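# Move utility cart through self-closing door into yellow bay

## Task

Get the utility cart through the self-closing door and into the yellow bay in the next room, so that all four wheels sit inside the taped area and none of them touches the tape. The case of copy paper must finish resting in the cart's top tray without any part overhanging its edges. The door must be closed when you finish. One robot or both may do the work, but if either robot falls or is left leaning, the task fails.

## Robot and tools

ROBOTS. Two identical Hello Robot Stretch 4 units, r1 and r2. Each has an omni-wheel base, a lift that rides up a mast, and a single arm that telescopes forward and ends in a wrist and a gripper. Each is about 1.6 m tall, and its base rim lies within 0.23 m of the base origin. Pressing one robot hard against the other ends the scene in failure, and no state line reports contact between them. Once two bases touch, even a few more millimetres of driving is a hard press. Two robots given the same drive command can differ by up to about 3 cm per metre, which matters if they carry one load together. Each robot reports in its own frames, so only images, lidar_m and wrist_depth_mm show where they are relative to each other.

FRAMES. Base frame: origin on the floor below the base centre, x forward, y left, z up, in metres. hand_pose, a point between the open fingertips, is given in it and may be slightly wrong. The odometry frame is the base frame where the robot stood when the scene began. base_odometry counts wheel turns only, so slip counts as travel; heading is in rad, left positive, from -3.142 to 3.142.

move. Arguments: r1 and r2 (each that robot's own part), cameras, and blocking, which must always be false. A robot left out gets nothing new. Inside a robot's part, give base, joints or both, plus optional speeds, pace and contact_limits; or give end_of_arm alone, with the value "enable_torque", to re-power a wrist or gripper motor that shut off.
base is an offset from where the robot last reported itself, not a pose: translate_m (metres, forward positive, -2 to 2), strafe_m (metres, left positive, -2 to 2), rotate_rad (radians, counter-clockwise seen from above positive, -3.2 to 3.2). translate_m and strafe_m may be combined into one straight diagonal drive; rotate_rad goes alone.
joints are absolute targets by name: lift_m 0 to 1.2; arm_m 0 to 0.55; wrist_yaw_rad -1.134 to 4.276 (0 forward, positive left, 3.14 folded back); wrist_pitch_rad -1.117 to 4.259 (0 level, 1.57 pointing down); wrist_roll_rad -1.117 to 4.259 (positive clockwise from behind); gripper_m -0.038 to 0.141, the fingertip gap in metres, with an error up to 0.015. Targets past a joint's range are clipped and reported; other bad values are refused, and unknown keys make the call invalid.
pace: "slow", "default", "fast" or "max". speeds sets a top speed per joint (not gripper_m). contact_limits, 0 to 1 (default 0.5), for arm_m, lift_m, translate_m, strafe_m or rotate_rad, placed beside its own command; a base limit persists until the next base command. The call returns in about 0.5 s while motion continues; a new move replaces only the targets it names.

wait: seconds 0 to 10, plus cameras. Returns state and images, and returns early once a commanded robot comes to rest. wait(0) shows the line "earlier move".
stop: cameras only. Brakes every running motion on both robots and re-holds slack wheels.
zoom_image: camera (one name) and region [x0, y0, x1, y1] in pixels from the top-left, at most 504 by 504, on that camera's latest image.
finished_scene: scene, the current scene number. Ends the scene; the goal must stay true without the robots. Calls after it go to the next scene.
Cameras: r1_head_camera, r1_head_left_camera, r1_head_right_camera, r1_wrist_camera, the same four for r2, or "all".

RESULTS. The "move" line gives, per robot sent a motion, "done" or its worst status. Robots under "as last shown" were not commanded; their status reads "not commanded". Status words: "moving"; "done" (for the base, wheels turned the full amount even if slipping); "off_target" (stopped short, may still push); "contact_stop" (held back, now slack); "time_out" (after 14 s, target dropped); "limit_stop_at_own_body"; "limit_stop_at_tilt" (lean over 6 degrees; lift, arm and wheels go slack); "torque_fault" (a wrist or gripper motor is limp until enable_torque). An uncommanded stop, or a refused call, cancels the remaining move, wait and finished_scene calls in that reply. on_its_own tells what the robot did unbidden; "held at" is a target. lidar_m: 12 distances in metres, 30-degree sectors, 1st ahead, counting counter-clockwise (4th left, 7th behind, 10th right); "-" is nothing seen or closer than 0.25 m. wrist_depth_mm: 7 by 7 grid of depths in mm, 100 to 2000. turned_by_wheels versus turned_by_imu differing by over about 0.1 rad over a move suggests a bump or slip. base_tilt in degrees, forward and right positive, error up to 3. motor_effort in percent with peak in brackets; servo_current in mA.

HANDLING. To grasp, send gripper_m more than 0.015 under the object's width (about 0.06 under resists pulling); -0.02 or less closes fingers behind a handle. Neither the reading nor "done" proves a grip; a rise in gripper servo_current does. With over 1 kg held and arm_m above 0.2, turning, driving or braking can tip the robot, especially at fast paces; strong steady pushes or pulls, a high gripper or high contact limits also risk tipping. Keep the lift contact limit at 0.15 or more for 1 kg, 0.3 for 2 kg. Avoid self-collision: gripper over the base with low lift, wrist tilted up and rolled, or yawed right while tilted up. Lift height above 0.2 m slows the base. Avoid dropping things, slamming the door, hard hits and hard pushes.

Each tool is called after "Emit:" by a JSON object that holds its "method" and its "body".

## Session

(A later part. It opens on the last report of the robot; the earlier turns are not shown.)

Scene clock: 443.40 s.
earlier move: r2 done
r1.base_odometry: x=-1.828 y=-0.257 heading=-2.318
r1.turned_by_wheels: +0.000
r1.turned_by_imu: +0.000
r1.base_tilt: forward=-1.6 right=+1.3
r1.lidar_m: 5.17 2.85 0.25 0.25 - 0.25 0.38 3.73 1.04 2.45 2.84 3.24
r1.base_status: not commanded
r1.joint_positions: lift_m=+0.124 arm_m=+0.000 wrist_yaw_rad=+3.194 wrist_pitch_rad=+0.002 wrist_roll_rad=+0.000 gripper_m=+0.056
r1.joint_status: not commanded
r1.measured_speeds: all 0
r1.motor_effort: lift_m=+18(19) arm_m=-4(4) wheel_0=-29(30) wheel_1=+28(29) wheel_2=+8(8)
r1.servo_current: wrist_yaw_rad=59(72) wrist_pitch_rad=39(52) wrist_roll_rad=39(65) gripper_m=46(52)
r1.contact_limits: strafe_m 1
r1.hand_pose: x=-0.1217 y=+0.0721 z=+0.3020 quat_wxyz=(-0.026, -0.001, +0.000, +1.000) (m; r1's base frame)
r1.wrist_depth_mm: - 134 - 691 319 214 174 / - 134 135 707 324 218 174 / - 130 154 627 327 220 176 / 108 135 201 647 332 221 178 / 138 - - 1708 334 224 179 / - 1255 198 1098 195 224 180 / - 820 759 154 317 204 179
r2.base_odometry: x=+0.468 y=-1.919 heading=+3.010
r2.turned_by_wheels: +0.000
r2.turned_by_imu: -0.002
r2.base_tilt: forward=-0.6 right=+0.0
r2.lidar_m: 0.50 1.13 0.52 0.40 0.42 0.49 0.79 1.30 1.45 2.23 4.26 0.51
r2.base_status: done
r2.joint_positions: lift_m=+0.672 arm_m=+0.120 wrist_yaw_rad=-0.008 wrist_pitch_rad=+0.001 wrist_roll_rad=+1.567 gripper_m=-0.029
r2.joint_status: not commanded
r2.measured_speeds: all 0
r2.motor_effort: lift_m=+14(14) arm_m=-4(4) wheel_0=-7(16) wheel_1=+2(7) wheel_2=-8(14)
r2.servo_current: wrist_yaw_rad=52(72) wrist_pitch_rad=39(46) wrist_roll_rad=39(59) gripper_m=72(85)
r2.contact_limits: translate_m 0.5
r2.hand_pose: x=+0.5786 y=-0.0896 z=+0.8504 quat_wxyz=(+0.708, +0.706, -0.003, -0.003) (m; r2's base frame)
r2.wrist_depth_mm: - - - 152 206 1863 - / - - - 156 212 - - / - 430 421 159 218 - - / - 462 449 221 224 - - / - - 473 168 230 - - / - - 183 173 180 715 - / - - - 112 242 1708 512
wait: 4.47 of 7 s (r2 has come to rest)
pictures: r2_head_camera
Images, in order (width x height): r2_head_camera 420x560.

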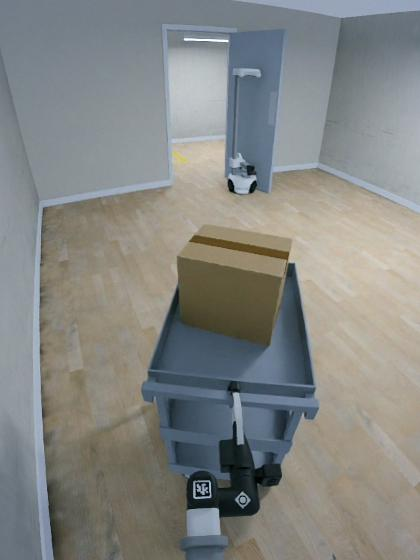

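Emit:
{"method": "move", "body": {"blocking": false, "r2": {"base":{"strafe_m":0.06,"translate_m":0.45},"pace":"slow","contact_limits":{"translate_m":0.5}}, "cameras": []}}

Emit:
{"method": "wait", "body": {"seconds": 8, "cameras": ["r2_head_camera"]}}

Scene clock: 450.20 s.
move: r2 moving
r1: as last shown
r1.lidar_m: 5.16 2.89 0.25 0.25 - 0.25 0.40 3.74 1.03 2.46 2.84 3.23
r1.motor_effort: lift_m=+18(19) arm_m=-4(4) wheel_0=-29(30) wheel_1=+28(28) wheel_2=+8(8)
r1.servo_current: wrist_yaw_rad=39(65) wrist_pitch_rad=46(46) wrist_roll_rad=46(65) gripper_m=46(46)
r1.contact_limits: strafe_m 1
r1.wrist_depth_mm: - 134 - 683 319 214 174 / - 134 135 707 324 218 174 / - 130 154 627 327 219 176 / 108 135 202 647 332 221 178 / 138 - - 1756 336 224 179 / - 1255 198 1098 195 224 179 / - 831 759 154 319 204 179
r2.base_odometry: x=+0.455 y=-1.919 heading=+3.010
r2.turned_by_wheels: +0.000
r2.turned_by_imu: +0.001
r2.base_tilt: forward=-0.7 right=+0.1
r2.lidar_m: 0.51 0.58 0.53 0.41 0.40 0.49 0.79 1.32 1.46 2.25 4.26 0.48
r2.base_status: translate_m moving; strafe_m moving
r2.joint_positions: lift_m=+0.672 arm_m=+0.120 wrist_yaw_rad=-0.008 wrist_pitch_rad=+0.001 wrist_roll_rad=+1.567 gripper_m=-0.029
r2.joint_status: not commanded
r2.measured_speeds: translate_m=+0.049 strafe_m=+0.007 rotate_rad=+0.003 lift_m=+0.000 arm_m=+0.000 wrist_yaw_rad=+0.000 wrist_pitch_rad=+0.000 wrist_roll_rad=+0.000
r2.motor_effort: lift_m=+14(14) arm_m=-1(4) wheel_0=+6(7) wheel_1=+8(9) wheel_2=-15(15)
r2.servo_current: wrist_yaw_rad=59(65) wrist_pitch_rad=39(46) wrist_roll_rad=52(52) gripper_m=78(85)
r2.contact_limits: translate_m 0.5
r2.hand_pose: x=+0.5786 y=-0.0896 z=+0.8504 quat_wxyz=(+0.708, +0.706, -0.003, -0.003) (m; r2's base frame)
r2.wrist_depth_mm: - - - 149 203 1808 - / - - - 153 209 - - / - 427 421 156 215 - - / - 459 445 219 221 - - / - - 469 166 228 - - / - - 184 172 181 707 - / - - - 112 241 1863 508
pictures: none
No camera images: "cameras" was empty.

Scene clock: 455.50 s.
earlier move: r2 done
r1.base_odometry: x=-1.828 y=-0.257 heading=-2.318
r1.turned_by_wheels: +0.000
r1.turned_by_imu: +0.000
r1.base_tilt: forward=-1.6 right=+1.3
r1.lidar_m: 5.14 2.85 0.25 0.27 - 0.25 0.40 3.73 1.02 2.50 2.85 2.81
r1.base_status: not commanded
r1.joint_positions: lift_m=+0.124 arm_m=+0.000 wrist_yaw_rad=+3.194 wrist_pitch_rad=+0.002 wrist_roll_rad=+0.000 gripper_m=+0.056
r1.joint_status: not commanded
r1.measured_speeds: all 0
r1.motor_effort: lift_m=+19(19) arm_m=-4(4) wheel_0=-29(30) wheel_1=+28(29) wheel_2=+8(8)
r1.servo_current: wrist_yaw_rad=52(72) wrist_pitch_rad=39(52) wrist_roll_rad=52(72) gripper_m=46(46)
r1.contact_limits: strafe_m 1
r1.hand_pose: x=-0.1217 y=+0.0721 z=+0.3020 quat_wxyz=(-0.026, -0.001, +0.000, +1.000) (m; r1's base frame)
r1.wrist_depth_mm: - 134 - 691 319 215 174 / - 134 135 707 324 217 174 / - 130 154 627 329 220 176 / 108 135 202 647 332 221 178 / 138 - - 1708 332 224 179 / - 1255 198 1098 195 224 180 / - 820 768 154 319 204 179
r2.base_odometry: x=+0.014 y=-1.920 heading=+3.011
r2.turned_by_wheels: +0.001
r2.turned_by_imu: +0.004
r2.base_tilt: forward=-0.7 right=+0.1
r2.lidar_m: 0.53 1.44 0.67 0.53 0.50 0.58 0.96 1.72 1.95 3.00 4.14 0.49
r2.base_status: done
r2.joint_positions: lift_m=+0.672 arm_m=+0.120 wrist_yaw_rad=+0.002 wrist_pitch_rad=+0.001 wrist_roll_rad=+1.567 gripper_m=-0.029
r2.joint_status: not commanded
r2.measured_speeds: all 0
r2.motor_effort: lift_m=+14(14) arm_m=+4(4) wheel_0=+9(15) wheel_1=+5(10) wheel_2=-5(15)
r2.servo_current: wrist_yaw_rad=39(72) wrist_pitch_rad=39(46) wrist_roll_rad=46(65) gripper_m=78(85)
r2.contact_limits: translate_m 0.5
r2.hand_pose: x=+0.5795 y=-0.0867 z=+0.8504 quat_wxyz=(+0.708, +0.706, +0.001, +0.001) (m; r2's base frame)
r2.wrist_depth_mm: - - - 176 180 - - / - 433 389 135 190 - - / - 418 413 143 200 - - / - 480 455 150 211 - - / - - 512 159 225 768 - / - - 186 170 180 1863 535 / - - - 112 251 1808 488
wait: 5.30 of 8 s (r2 has come to rest)
pictures: r2_head_camera
Images, in order (width x height): r2_head_camera 420x560.

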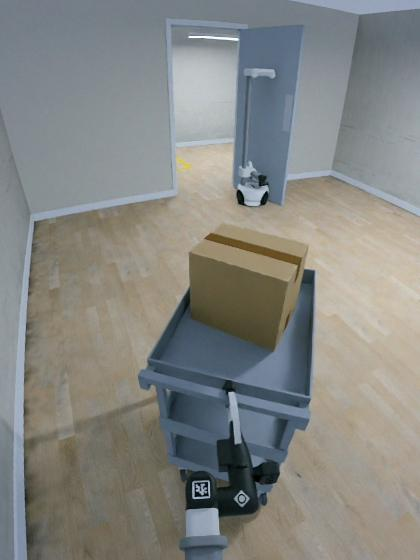

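Emit:
{"method": "move", "body": {"blocking": false, "r2": {"base":{"rotate_rad":-0.4},"pace":"slow","contact_limits":{"rotate_rad":0.6}}, "cameras": []}}

Emit:
{"method": "wait", "body": {"seconds": 5, "cameras": []}}

Emit:
{"method": "move", "body": {"blocking": false, "r2": {"base":{"strafe_m":0.4,"translate_m":0.02},"pace":"slow","contact_limits":{"translate_m":0.5}}, "cameras": []}}

Emit:
{"method": "wait", "body": {"seconds": 7, "cameras": ["r2_head_camera"]}}

Scene clock: 467.70 s.
move: r2 moving
r1: as last shown
r1.lidar_m: 5.17 2.87 0.25 0.26 - 0.25 0.41 3.73 1.02 2.49 2.86 2.79
r1.motor_effort: lift_m=+18(19) arm_m=-4(4) wheel_0=-29(30) wheel_1=+28(29) wheel_2=+8(8)
r1.servo_current: wrist_yaw_rad=52(72) wrist_pitch_rad=46(52) wrist_roll_rad=46(59) gripper_m=39(46)
r1.contact_limits: strafe_m 1
r1.wrist_depth_mm: - 134 - 699 319 215 173 / - 134 135 699 324 217 175 / - 130 154 627 327 220 177 / 108 135 202 647 330 220 178 / 138 - - 1708 334 223 179 / - 1229 198 1118 195 224 179 / - 820 759 154 319 204 179
r2.base_odometry: x=+0.014 y=-1.920 heading=+2.887
r2.turned_by_wheels: -0.125
r2.turned_by_imu: -0.120
r2.base_tilt: forward=-0.7 right=+0.0
r2.lidar_m: 0.51 0.53 0.74 0.53 0.50 0.54 0.82 1.72 1.85 2.59 4.14 0.52
r2.base_status: rotate_rad moving
r2.joint_positions: lift_m=+0.672 arm_m=+0.120 wrist_yaw_rad=+0.013 wrist_pitch_rad=+0.001 wrist_roll_rad=+1.567 gripper_m=-0.029
r2.joint_status: not commanded
r2.measured_speeds: translate_m=+0.001 strafe_m=-0.003 rotate_rad=-0.494 lift_m=+0.000 arm_m=+0.000 wrist_yaw_rad=+0.000 wrist_pitch_rad=+0.000 wrist_roll_rad=+0.000
r2.motor_effort: lift_m=+14(14) arm_m=+5(5) wheel_0=+17(20) wheel_1=+11(12) wheel_2=+17(18)
r2.servo_current: wrist_yaw_rad=78(78) wrist_pitch_rad=39(46) wrist_roll_rad=52(59) gripper_m=72(85)
r2.contact_limits: rotate_rad 0.6
r2.hand_pose: x=+0.5804 y=-0.0836 z=+0.8504 quat_wxyz=(+0.708, +0.706, +0.005, +0.005) (m; r2's base frame)
r2.wrist_depth_mm: - - - 146 200 1808 - / - - - 150 206 - - / - 427 421 156 213 - - / - 459 445 217 220 - - / - - 480 166 228 - - / - - 186 172 180 699 - / - - - 112 243 1708 508
pictures: none
No camera images: "cameras" was empty.

Scene clock: 468.73 s.
earlier move: r2 done
r1.base_odometry: x=-1.828 y=-0.257 heading=-2.318
r1.turned_by_wheels: +0.000
r1.turned_by_imu: +0.000
r1.base_tilt: forward=-1.6 right=+1.3
r1.lidar_m: 5.15 2.90 0.25 0.27 - 0.25 0.40 3.74 1.04 2.52 2.86 2.83
r1.base_status: not commanded
r1.joint_positions: lift_m=+0.124 arm_m=+0.000 wrist_yaw_rad=+3.194 wrist_pitch_rad=+0.002 wrist_roll_rad=+0.000 gripper_m=+0.056
r1.joint_status: not commanded
r1.measured_speeds: all 0
r1.motor_effort: lift_m=+18(19) arm_m=-4(4) wheel_0=-29(30) wheel_1=+28(29) wheel_2=+8(8)
r1.servo_current: wrist_yaw_rad=52(72) wrist_pitch_rad=39(52) wrist_roll_rad=46(59) gripper_m=46(46)
r1.contact_limits: strafe_m 1
r1.hand_pose: x=-0.1217 y=+0.0721 z=+0.3020 quat_wxyz=(-0.026, -0.001, +0.000, +1.000) (m; r1's base frame)
r1.wrist_depth_mm: - 134 - 691 319 214 173 / - 134 135 699 322 217 175 / - 130 154 621 327 220 176 / 108 135 202 647 330 220 178 / 137 - - 1708 334 224 179 / - 1255 198 1098 194 224 179 / - 820 768 154 319 204 179
r2.base_odometry: x=+0.014 y=-1.920 heading=+2.612
r2.turned_by_wheels: -0.275
r2.turned_by_imu: -0.267
r2.base_tilt: forward=-0.7 right=+0.1
r2.lidar_m: 0.42 0.42 1.08 0.59 0.51 0.50 0.61 1.16 1.75 2.06 3.63 0.58
r2.base_status: done
r2.joint_positions: lift_m=+0.672 arm_m=+0.120 wrist_yaw_rad=+0.001 wrist_pitch_rad=+0.001 wrist_roll_rad=+1.567 gripper_m=-0.029
r2.joint_status: not commanded
r2.measured_speeds: all 0
r2.motor_effort: lift_m=+14(14) arm_m=+1(5) wheel_0=+0(20) wheel_1=+4(12) wheel_2=+3(19)
r2.servo_current: wrist_yaw_rad=46(91) wrist_pitch_rad=39(52) wrist_roll_rad=59(59) gripper_m=72(85)
r2.contact_limits: rotate_rad 0.6
r2.hand_pose: x=+0.5793 y=-0.0873 z=+0.8504 quat_wxyz=(+0.708, +0.706, +0.000, +0.000) (m; r2's base frame)
r2.wrist_depth_mm: - - - 254 - 1808 1229 / - - - 291 309 319 1118 / - - - 271 282 1808 1366 / - - - 197 259 1983 - / - - 449 185 243 - - / - 445 184 173 179 - - / - - 424 112 213 - -
wait: 1.03 of 5 s (r2 has come to rest)
pictures: none
No camera images: "cameras" was empty.

Scene clock: 469.23 s.
move: r2 moving
r1: as last shown
r1.lidar_m: 5.16 2.86 0.25 0.25 - 0.25 0.40 3.73 1.03 2.48 2.85 2.84
r1.motor_effort: lift_m=+18(19) arm_m=-4(4) wheel_0=-29(30) wheel_1=+29(29) wheel_2=+8(8)
r1.servo_current: wrist_yaw_rad=26(65) wrist_pitch_rad=46(52) wrist_roll_rad=59(59) gripper_m=39(46)
r1.contact_limits: strafe_m 1
r1.wrist_depth_mm: - 134 - 691 319 215 174 / - 134 135 707 322 217 175 / - 130 154 627 327 220 177 / 108 135 201 647 330 221 177 / 138 - - 1756 334 223 179 / - 1255 198 1118 195 224 179 / - 831 759 154 317 205 179
r2.base_odometry: x=+0.007 y=-1.931 heading=+2.610
r2.turned_by_wheels: -0.001
r2.turned_by_imu: -0.001
r2.base_tilt: forward=-0.7 right=+0.1
r2.lidar_m: 0.43 0.43 1.10 0.59 0.51 0.50 0.61 1.15 1.74 2.05 3.65 0.55
r2.base_status: translate_m moving; strafe_m moving
r2.joint_positions: lift_m=+0.672 arm_m=+0.120 wrist_yaw_rad=-0.002 wrist_pitch_rad=+0.001 wrist_roll_rad=+1.567 gripper_m=-0.029
r2.joint_status: not commanded
r2.measured_speeds: translate_m=+0.003 strafe_m=+0.054 rotate_rad=+0.001 lift_m=+0.000 arm_m=+0.000 wrist_yaw_rad=-0.003 wrist_pitch_rad=+0.000 wrist_roll_rad=+0.000
r2.motor_effort: lift_m=+14(14) arm_m=-2(2) wheel_0=-17(17) wheel_1=+5(9) wheel_2=-8(8)
r2.servo_current: wrist_yaw_rad=52(52) wrist_pitch_rad=33(39) wrist_roll_rad=39(52) gripper_m=78(78)
r2.contact_limits: translate_m 0.5
r2.hand_pose: x=+0.5791 y=-0.0879 z=+0.8504 quat_wxyz=(+0.708, +0.706, +0.000, -0.001) (m; r2's base frame)
r2.wrist_depth_mm: - - - 255 - 1756 1255 / - - - 291 310 317 317 / - - - 271 281 1756 1336 / - - - 196 259 - - / - - 452 185 242 - - / - 449 184 172 179 - - / - 424 421 112 214 - -
pictures: none
No camera images: "cameras" was empty.

Scene clock: 473.90 s.
earlier move: r2 done
r1.base_odometry: x=-1.828 y=-0.257 heading=-2.318
r1.turned_by_wheels: +0.000
r1.turned_by_imu: +0.000
r1.base_tilt: forward=-1.6 right=+1.3
r1.lidar_m: 5.17 2.89 0.25 0.25 - 0.25 0.41 3.72 1.03 2.46 2.84 2.73
r1.base_status: not commanded
r1.joint_positions: lift_m=+0.124 arm_m=+0.000 wrist_yaw_rad=+3.194 wrist_pitch_rad=+0.002 wrist_roll_rad=+0.000 gripper_m=+0.056
r1.joint_status: not commanded
r1.measured_speeds: all 0
r1.motor_effort: lift_m=+19(19) arm_m=-4(4) wheel_0=-29(30) wheel_1=+28(29) wheel_2=+8(8)
r1.servo_current: wrist_yaw_rad=46(72) wrist_pitch_rad=46(52) wrist_roll_rad=52(72) gripper_m=39(52)
r1.contact_limits: strafe_m 1
r1.hand_pose: x=-0.1217 y=+0.0721 z=+0.3020 quat_wxyz=(-0.026, -0.001, +0.000, +1.000) (m; r1's base frame)
r1.wrist_depth_mm: - 134 - 691 320 214 174 / - 134 135 699 324 218 175 / - 130 154 627 329 220 176 / 108 135 202 647 332 220 178 / 138 - - 1708 334 224 179 / - 1255 198 1098 195 224 179 / - 820 768 154 319 204 179
r2.base_odometry: x=-0.205 y=-2.254 heading=+2.611
r2.turned_by_wheels: +0.000
r2.turned_by_imu: -0.001
r2.base_tilt: forward=-0.7 right=+0.1
r2.lidar_m: 0.50 0.59 0.60 0.26 0.25 0.25 0.30 0.57 2.02 2.42 4.22 0.48
r2.base_status: done
r2.joint_positions: lift_m=+0.672 arm_m=+0.120 wrist_yaw_rad=-0.009 wrist_pitch_rad=+0.001 wrist_roll_rad=+1.567 gripper_m=-0.029
r2.joint_status: not commanded
r2.measured_speeds: all 0
r2.motor_effort: lift_m=+14(14) arm_m=-3(4) wheel_0=-7(18) wheel_1=+4(9) wheel_2=-9(14)
r2.servo_current: wrist_yaw_rad=59(72) wrist_pitch_rad=39(52) wrist_roll_rad=52(65) gripper_m=78(85)
r2.contact_limits: translate_m 0.5
r2.hand_pose: x=+0.5785 y=-0.0900 z=+0.8504 quat_wxyz=(+0.708, +0.706, -0.003, -0.003) (m; r2's base frame)
r2.wrist_depth_mm: - - - 157 213 1808 1281 / - - - 160 216 - - / - 459 427 163 221 - - / - 452 442 167 226 - - / - - 466 170 229 - - / - - 184 173 180 723 - / - - - 112 239 1863 530
wait: 4.67 of 7 s (r2 has come to rest)
pictures: r2_head_camera
Images, in order (width x height): r2_head_camera 420x560.

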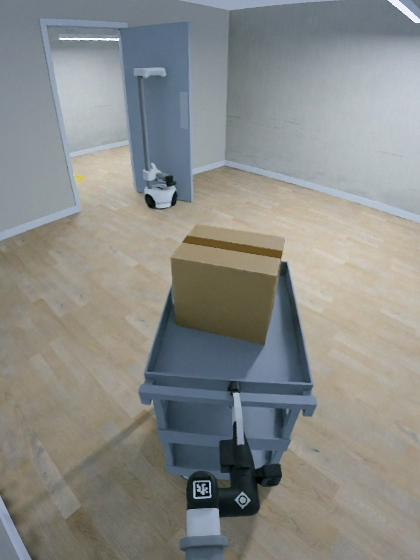

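Emit:
{"method": "move", "body": {"blocking": false, "r2": {"base":{"strafe_m":-0.04,"translate_m":0.5},"pace":"slow","contact_limits":{"translate_m":0.5}}, "cameras": []}}

Emit:
{"method": "wait", "body": {"seconds": 8, "cameras": ["r2_head_camera"]}}

Scene clock: 478.90 s.
move: r2 moving
r1: as last shown
r1.lidar_m: 5.15 2.88 0.25 0.27 - 0.25 0.39 3.71 1.03 2.47 2.83 2.69
r1.servo_current: wrist_yaw_rad=59(59) wrist_pitch_rad=39(46) wrist_roll_rad=46(72) gripper_m=39(46)
r1.contact_limits: strafe_m 1
r1.wrist_depth_mm: - 134 - 683 319 214 173 / - 134 135 707 324 218 175 / - 130 154 627 329 220 176 / 108 135 202 647 332 221 178 / 138 - - 1708 334 224 179 / - 1229 198 1098 195 224 179 / - 820 759 154 319 204 179
r2.base_odometry: x=-0.216 y=-2.247 heading=+2.611
r2.turned_by_wheels: +0.000
r2.turned_by_imu: +0.001
r2.base_tilt: forward=-0.7 right=+0.1
r2.lidar_m: 0.52 0.56 0.62 0.31 0.25 0.25 0.32 0.57 2.06 2.39 4.23 0.52
r2.base_status: translate_m moving; strafe_m moving
r2.joint_positions: lift_m=+0.672 arm_m=+0.120 wrist_yaw_rad=-0.009 wrist_pitch_rad=+0.001 wrist_roll_rad=+1.567 gripper_m=-0.029
r2.joint_status: not commanded
r2.measured_speeds: translate_m=+0.050 strafe_m=-0.003 rotate_rad=+0.002 lift_m=+0.000 arm_m=+0.000 wrist_yaw_rad=+0.000 wrist_pitch_rad=+0.000 wrist_roll_rad=+0.000
r2.motor_effort: lift_m=+14(14) arm_m=-2(4) wheel_0=+9(10) wheel_1=+6(7) wheel_2=-14(16)
r2.servo_current: wrist_yaw_rad=52(72) wrist_pitch_rad=39(46) wrist_roll_rad=46(59) gripper_m=78(78)
r2.contact_limits: translate_m 0.5
r2.hand_pose: x=+0.5785 y=-0.0900 z=+0.8504 quat_wxyz=(+0.708, +0.706, -0.003, -0.003) (m; r2's base frame)
r2.wrist_depth_mm: - - - 155 210 1756 1281 / - - - 158 214 - - / - 466 430 161 219 - - / - 452 442 165 223 - - / - - 473 168 229 - - / - - 185 172 181 732 - / - - - 112 238 1863 525
pictures: none
No camera images: "cameras" was empty.

Scene clock: 484.70 s.
earlier move: r2 done
r1.base_odometry: x=-1.828 y=-0.257 heading=-2.318
r1.turned_by_wheels: +0.000
r1.turned_by_imu: +0.000
r1.base_tilt: forward=-1.6 right=+1.3
r1.lidar_m: 5.16 2.86 0.25 0.25 - 0.25 0.40 3.73 1.04 2.51 2.86 2.25
r1.base_status: not commanded
r1.joint_positions: lift_m=+0.124 arm_m=+0.000 wrist_yaw_rad=+3.194 wrist_pitch_rad=+0.002 wrist_roll_rad=+0.000 gripper_m=+0.056
r1.joint_status: not commanded
r1.measured_speeds: all 0
r1.motor_effort: lift_m=+19(19) arm_m=-4(4) wheel_0=-29(30) wheel_1=+28(29) wheel_2=+8(8)
r1.servo_current: wrist_yaw_rad=46(72) wrist_pitch_rad=39(52) wrist_roll_rad=46(78) gripper_m=33(52)
r1.contact_limits: strafe_m 1
r1.hand_pose: x=-0.1217 y=+0.0721 z=+0.3020 quat_wxyz=(-0.026, -0.001, +0.000, +1.000) (m; r1's base frame)
r1.wrist_depth_mm: - 134 - 683 319 215 174 / - 134 135 707 324 218 175 / - 130 154 627 329 220 176 / 108 135 202 647 332 220 178 / 138 - - 1756 334 223 179 / - 1255 198 1098 195 224 179 / - 820 759 154 317 204 179
r2.base_odometry: x=-0.616 y=-1.967 heading=+2.611
r2.turned_by_wheels: +0.001
r2.turned_by_imu: +0.005
r2.base_tilt: forward=-0.7 right=+0.1
r2.lidar_m: 0.45 0.48 1.31 0.76 0.62 0.62 0.73 1.40 2.37 2.78 4.06 0.54
r2.base_status: done
r2.joint_positions: lift_m=+0.672 arm_m=+0.120 wrist_yaw_rad=+0.003 wrist_pitch_rad=+0.001 wrist_roll_rad=+1.567 gripper_m=-0.029
r2.joint_status: not commanded
r2.measured_speeds: all 0
r2.motor_effort: lift_m=+14(14) arm_m=+4(4) wheel_0=+9(16) wheel_1=+5(9) wheel_2=-5(16)
r2.servo_current: wrist_yaw_rad=33(72) wrist_pitch_rad=39(46) wrist_roll_rad=52(65) gripper_m=72(85)
r2.contact_limits: translate_m 0.5
r2.hand_pose: x=+0.5796 y=-0.0865 z=+0.8504 quat_wxyz=(+0.708, +0.706, +0.001, +0.001) (m; r2's base frame)
r2.wrist_depth_mm: - - - 188 252 267 265 / - - - 185 246 1863 1336 / - - - 182 242 - - / - - 445 179 237 - - / - 452 452 176 234 - - / - 462 186 173 180 - - / - 469 466 112 226 - -
wait: 5.80 of 8 s (r2 has come to rest)
pictures: r2_head_camera
Images, in order (width x height): r2_head_camera 420x560.

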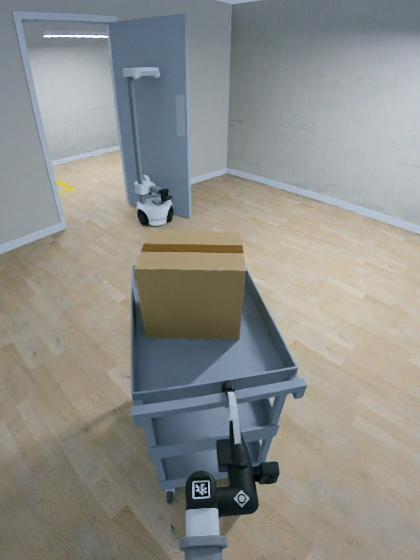

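Emit:
{"method": "move", "body": {"blocking": false, "r2": {"base":{"strafe_m":0.03,"translate_m":0.35},"pace":"slow","contact_limits":{"translate_m":0.5}}, "cameras": []}}

Emit:
{"method": "wait", "body": {"seconds": 8, "cameras": ["r2_head_camera"]}}

Scene clock: 509.70 s.
move: r2 moving
r1: as last shown
r1.lidar_m: 5.12 2.85 0.25 0.25 - 0.25 0.38 3.72 1.03 2.47 2.84 2.24
r1.motor_effort: lift_m=+18(19) arm_m=-4(4) wheel_0=-29(30) wheel_1=+28(29) wheel_2=+8(8)
r1.servo_current: wrist_yaw_rad=46(65) wrist_pitch_rad=46(52) wrist_roll_rad=52(59) gripper_m=39(46)
r1.contact_limits: strafe_m 1
r1.wrist_depth_mm: - 134 - 691 319 214 173 / - 134 135 707 324 218 174 / - 130 154 627 329 220 176 / 108 135 202 647 332 221 178 / 137 - - 1708 334 223 179 / - 1255 198 1098 195 224 179 / - 820 759 154 319 204 180
r2.base_odometry: x=-0.628 y=-1.962 heading=+2.612
r2.turned_by_wheels: +0.001
r2.turned_by_imu: +0.001
r2.base_tilt: forward=-0.8 right=+0.1
r2.lidar_m: 0.48 0.47 1.34 0.76 0.65 0.64 0.73 1.40 2.38 2.80 4.04 0.55
r2.base_status: translate_m moving; strafe_m moving
r2.joint_positions: lift_m=+0.672 arm_m=+0.120 wrist_yaw_rad=+0.003 wrist_pitch_rad=+0.001 wrist_roll_rad=+1.567 gripper_m=-0.029
r2.joint_status: not commanded
r2.measured_speeds: translate_m=+0.048 strafe_m=+0.004 rotate_rad=+0.000 lift_m=+0.000 arm_m=+0.000 wrist_yaw_rad=+0.000 wrist_pitch_rad=+0.000 wrist_roll_rad=+0.000
r2.motor_effort: lift_m=+14(14) arm_m=+4(4) wheel_0=+8(13) wheel_1=+8(9) wheel_2=-10(11)
r2.servo_current: wrist_yaw_rad=46(52) wrist_pitch_rad=39(39) wrist_roll_rad=46(65) gripper_m=78(78)
r2.contact_limits: translate_m 0.5
r2.hand_pose: x=+0.5796 y=-0.0865 z=+0.8504 quat_wxyz=(+0.708, +0.706, +0.001, +0.001) (m; r2's base frame)
r2.wrist_depth_mm: - - - 190 253 266 258 / - - - 186 248 1808 1308 / - - - 182 243 - - / - - 445 179 238 - - / - 452 452 176 233 - - / - 455 186 172 180 - - / - 466 462 112 226 - -
pictures: none
No camera images: "cameras" was empty.

Scene clock: 514.00 s.
earlier move: r2 done
r1.base_odometry: x=-1.828 y=-0.257 heading=-2.318
r1.turned_by_wheels: +0.000
r1.turned_by_imu: +0.000
r1.base_tilt: forward=-1.6 right=+1.2
r1.lidar_m: 5.15 2.88 0.25 0.26 - 0.25 0.39 3.71 1.01 2.50 2.84 1.90
r1.base_status: not commanded
r1.joint_positions: lift_m=+0.124 arm_m=+0.000 wrist_yaw_rad=+3.194 wrist_pitch_rad=+0.002 wrist_roll_rad=+0.000 gripper_m=+0.056
r1.joint_status: not commanded
r1.measured_speeds: all 0
r1.motor_effort: lift_m=+19(19) arm_m=-4(4) wheel_0=-29(30) wheel_1=+28(29) wheel_2=+8(8)
r1.servo_current: wrist_yaw_rad=33(65) wrist_pitch_rad=46(52) wrist_roll_rad=59(65) gripper_m=33(52)
r1.contact_limits: strafe_m 1
r1.hand_pose: x=-0.1217 y=+0.0721 z=+0.3020 quat_wxyz=(-0.026, -0.001, +0.000, +1.000) (m; r1's base frame)
r1.wrist_depth_mm: - 134 - 691 319 215 173 / - 134 135 707 324 218 175 / - 130 154 627 327 220 176 / 108 135 202 647 332 221 178 / 138 - - 1756 334 223 179 / - 1255 198 1118 194 224 179 / - 820 768 154 317 205 180
r2.base_odometry: x=-0.933 y=-1.816 heading=+2.611
r2.turned_by_wheels: -0.001
r2.turned_by_imu: -0.002
r2.base_tilt: forward=-0.7 right=+0.1
r2.lidar_m: 0.42 0.47 1.78 1.02 0.87 0.86 1.01 1.88 2.65 3.09 3.81 0.56
r2.base_status: done
r2.joint_positions: lift_m=+0.672 arm_m=+0.120 wrist_yaw_rad=-0.006 wrist_pitch_rad=+0.001 wrist_roll_rad=+1.567 gripper_m=-0.029
r2.joint_status: not commanded
r2.measured_speeds: all 0
r2.motor_effort: lift_m=+14(14) arm_m=+4(4) wheel_0=-1(13) wheel_1=+4(10) wheel_2=-8(15)
r2.servo_current: wrist_yaw_rad=39(65) wrist_pitch_rad=39(46) wrist_roll_rad=46(65) gripper_m=78(85)
r2.contact_limits: translate_m 0.5
r2.hand_pose: x=+0.5788 y=-0.0890 z=+0.8504 quat_wxyz=(+0.708, +0.706, -0.002, -0.002) (m; r2's base frame)
r2.wrist_depth_mm: - - - 260 304 1464 1098 / - - - 219 287 1618 1160 / - - - 205 268 1808 - / - - - 192 252 - - / - 452 449 183 239 - - / - 445 185 172 180 - - / - 433 430 112 217 - -
wait: 4.30 of 8 s (r2 has come to rest)
pictures: r2_head_camera
Images, in order (width x height): r2_head_camera 420x560.

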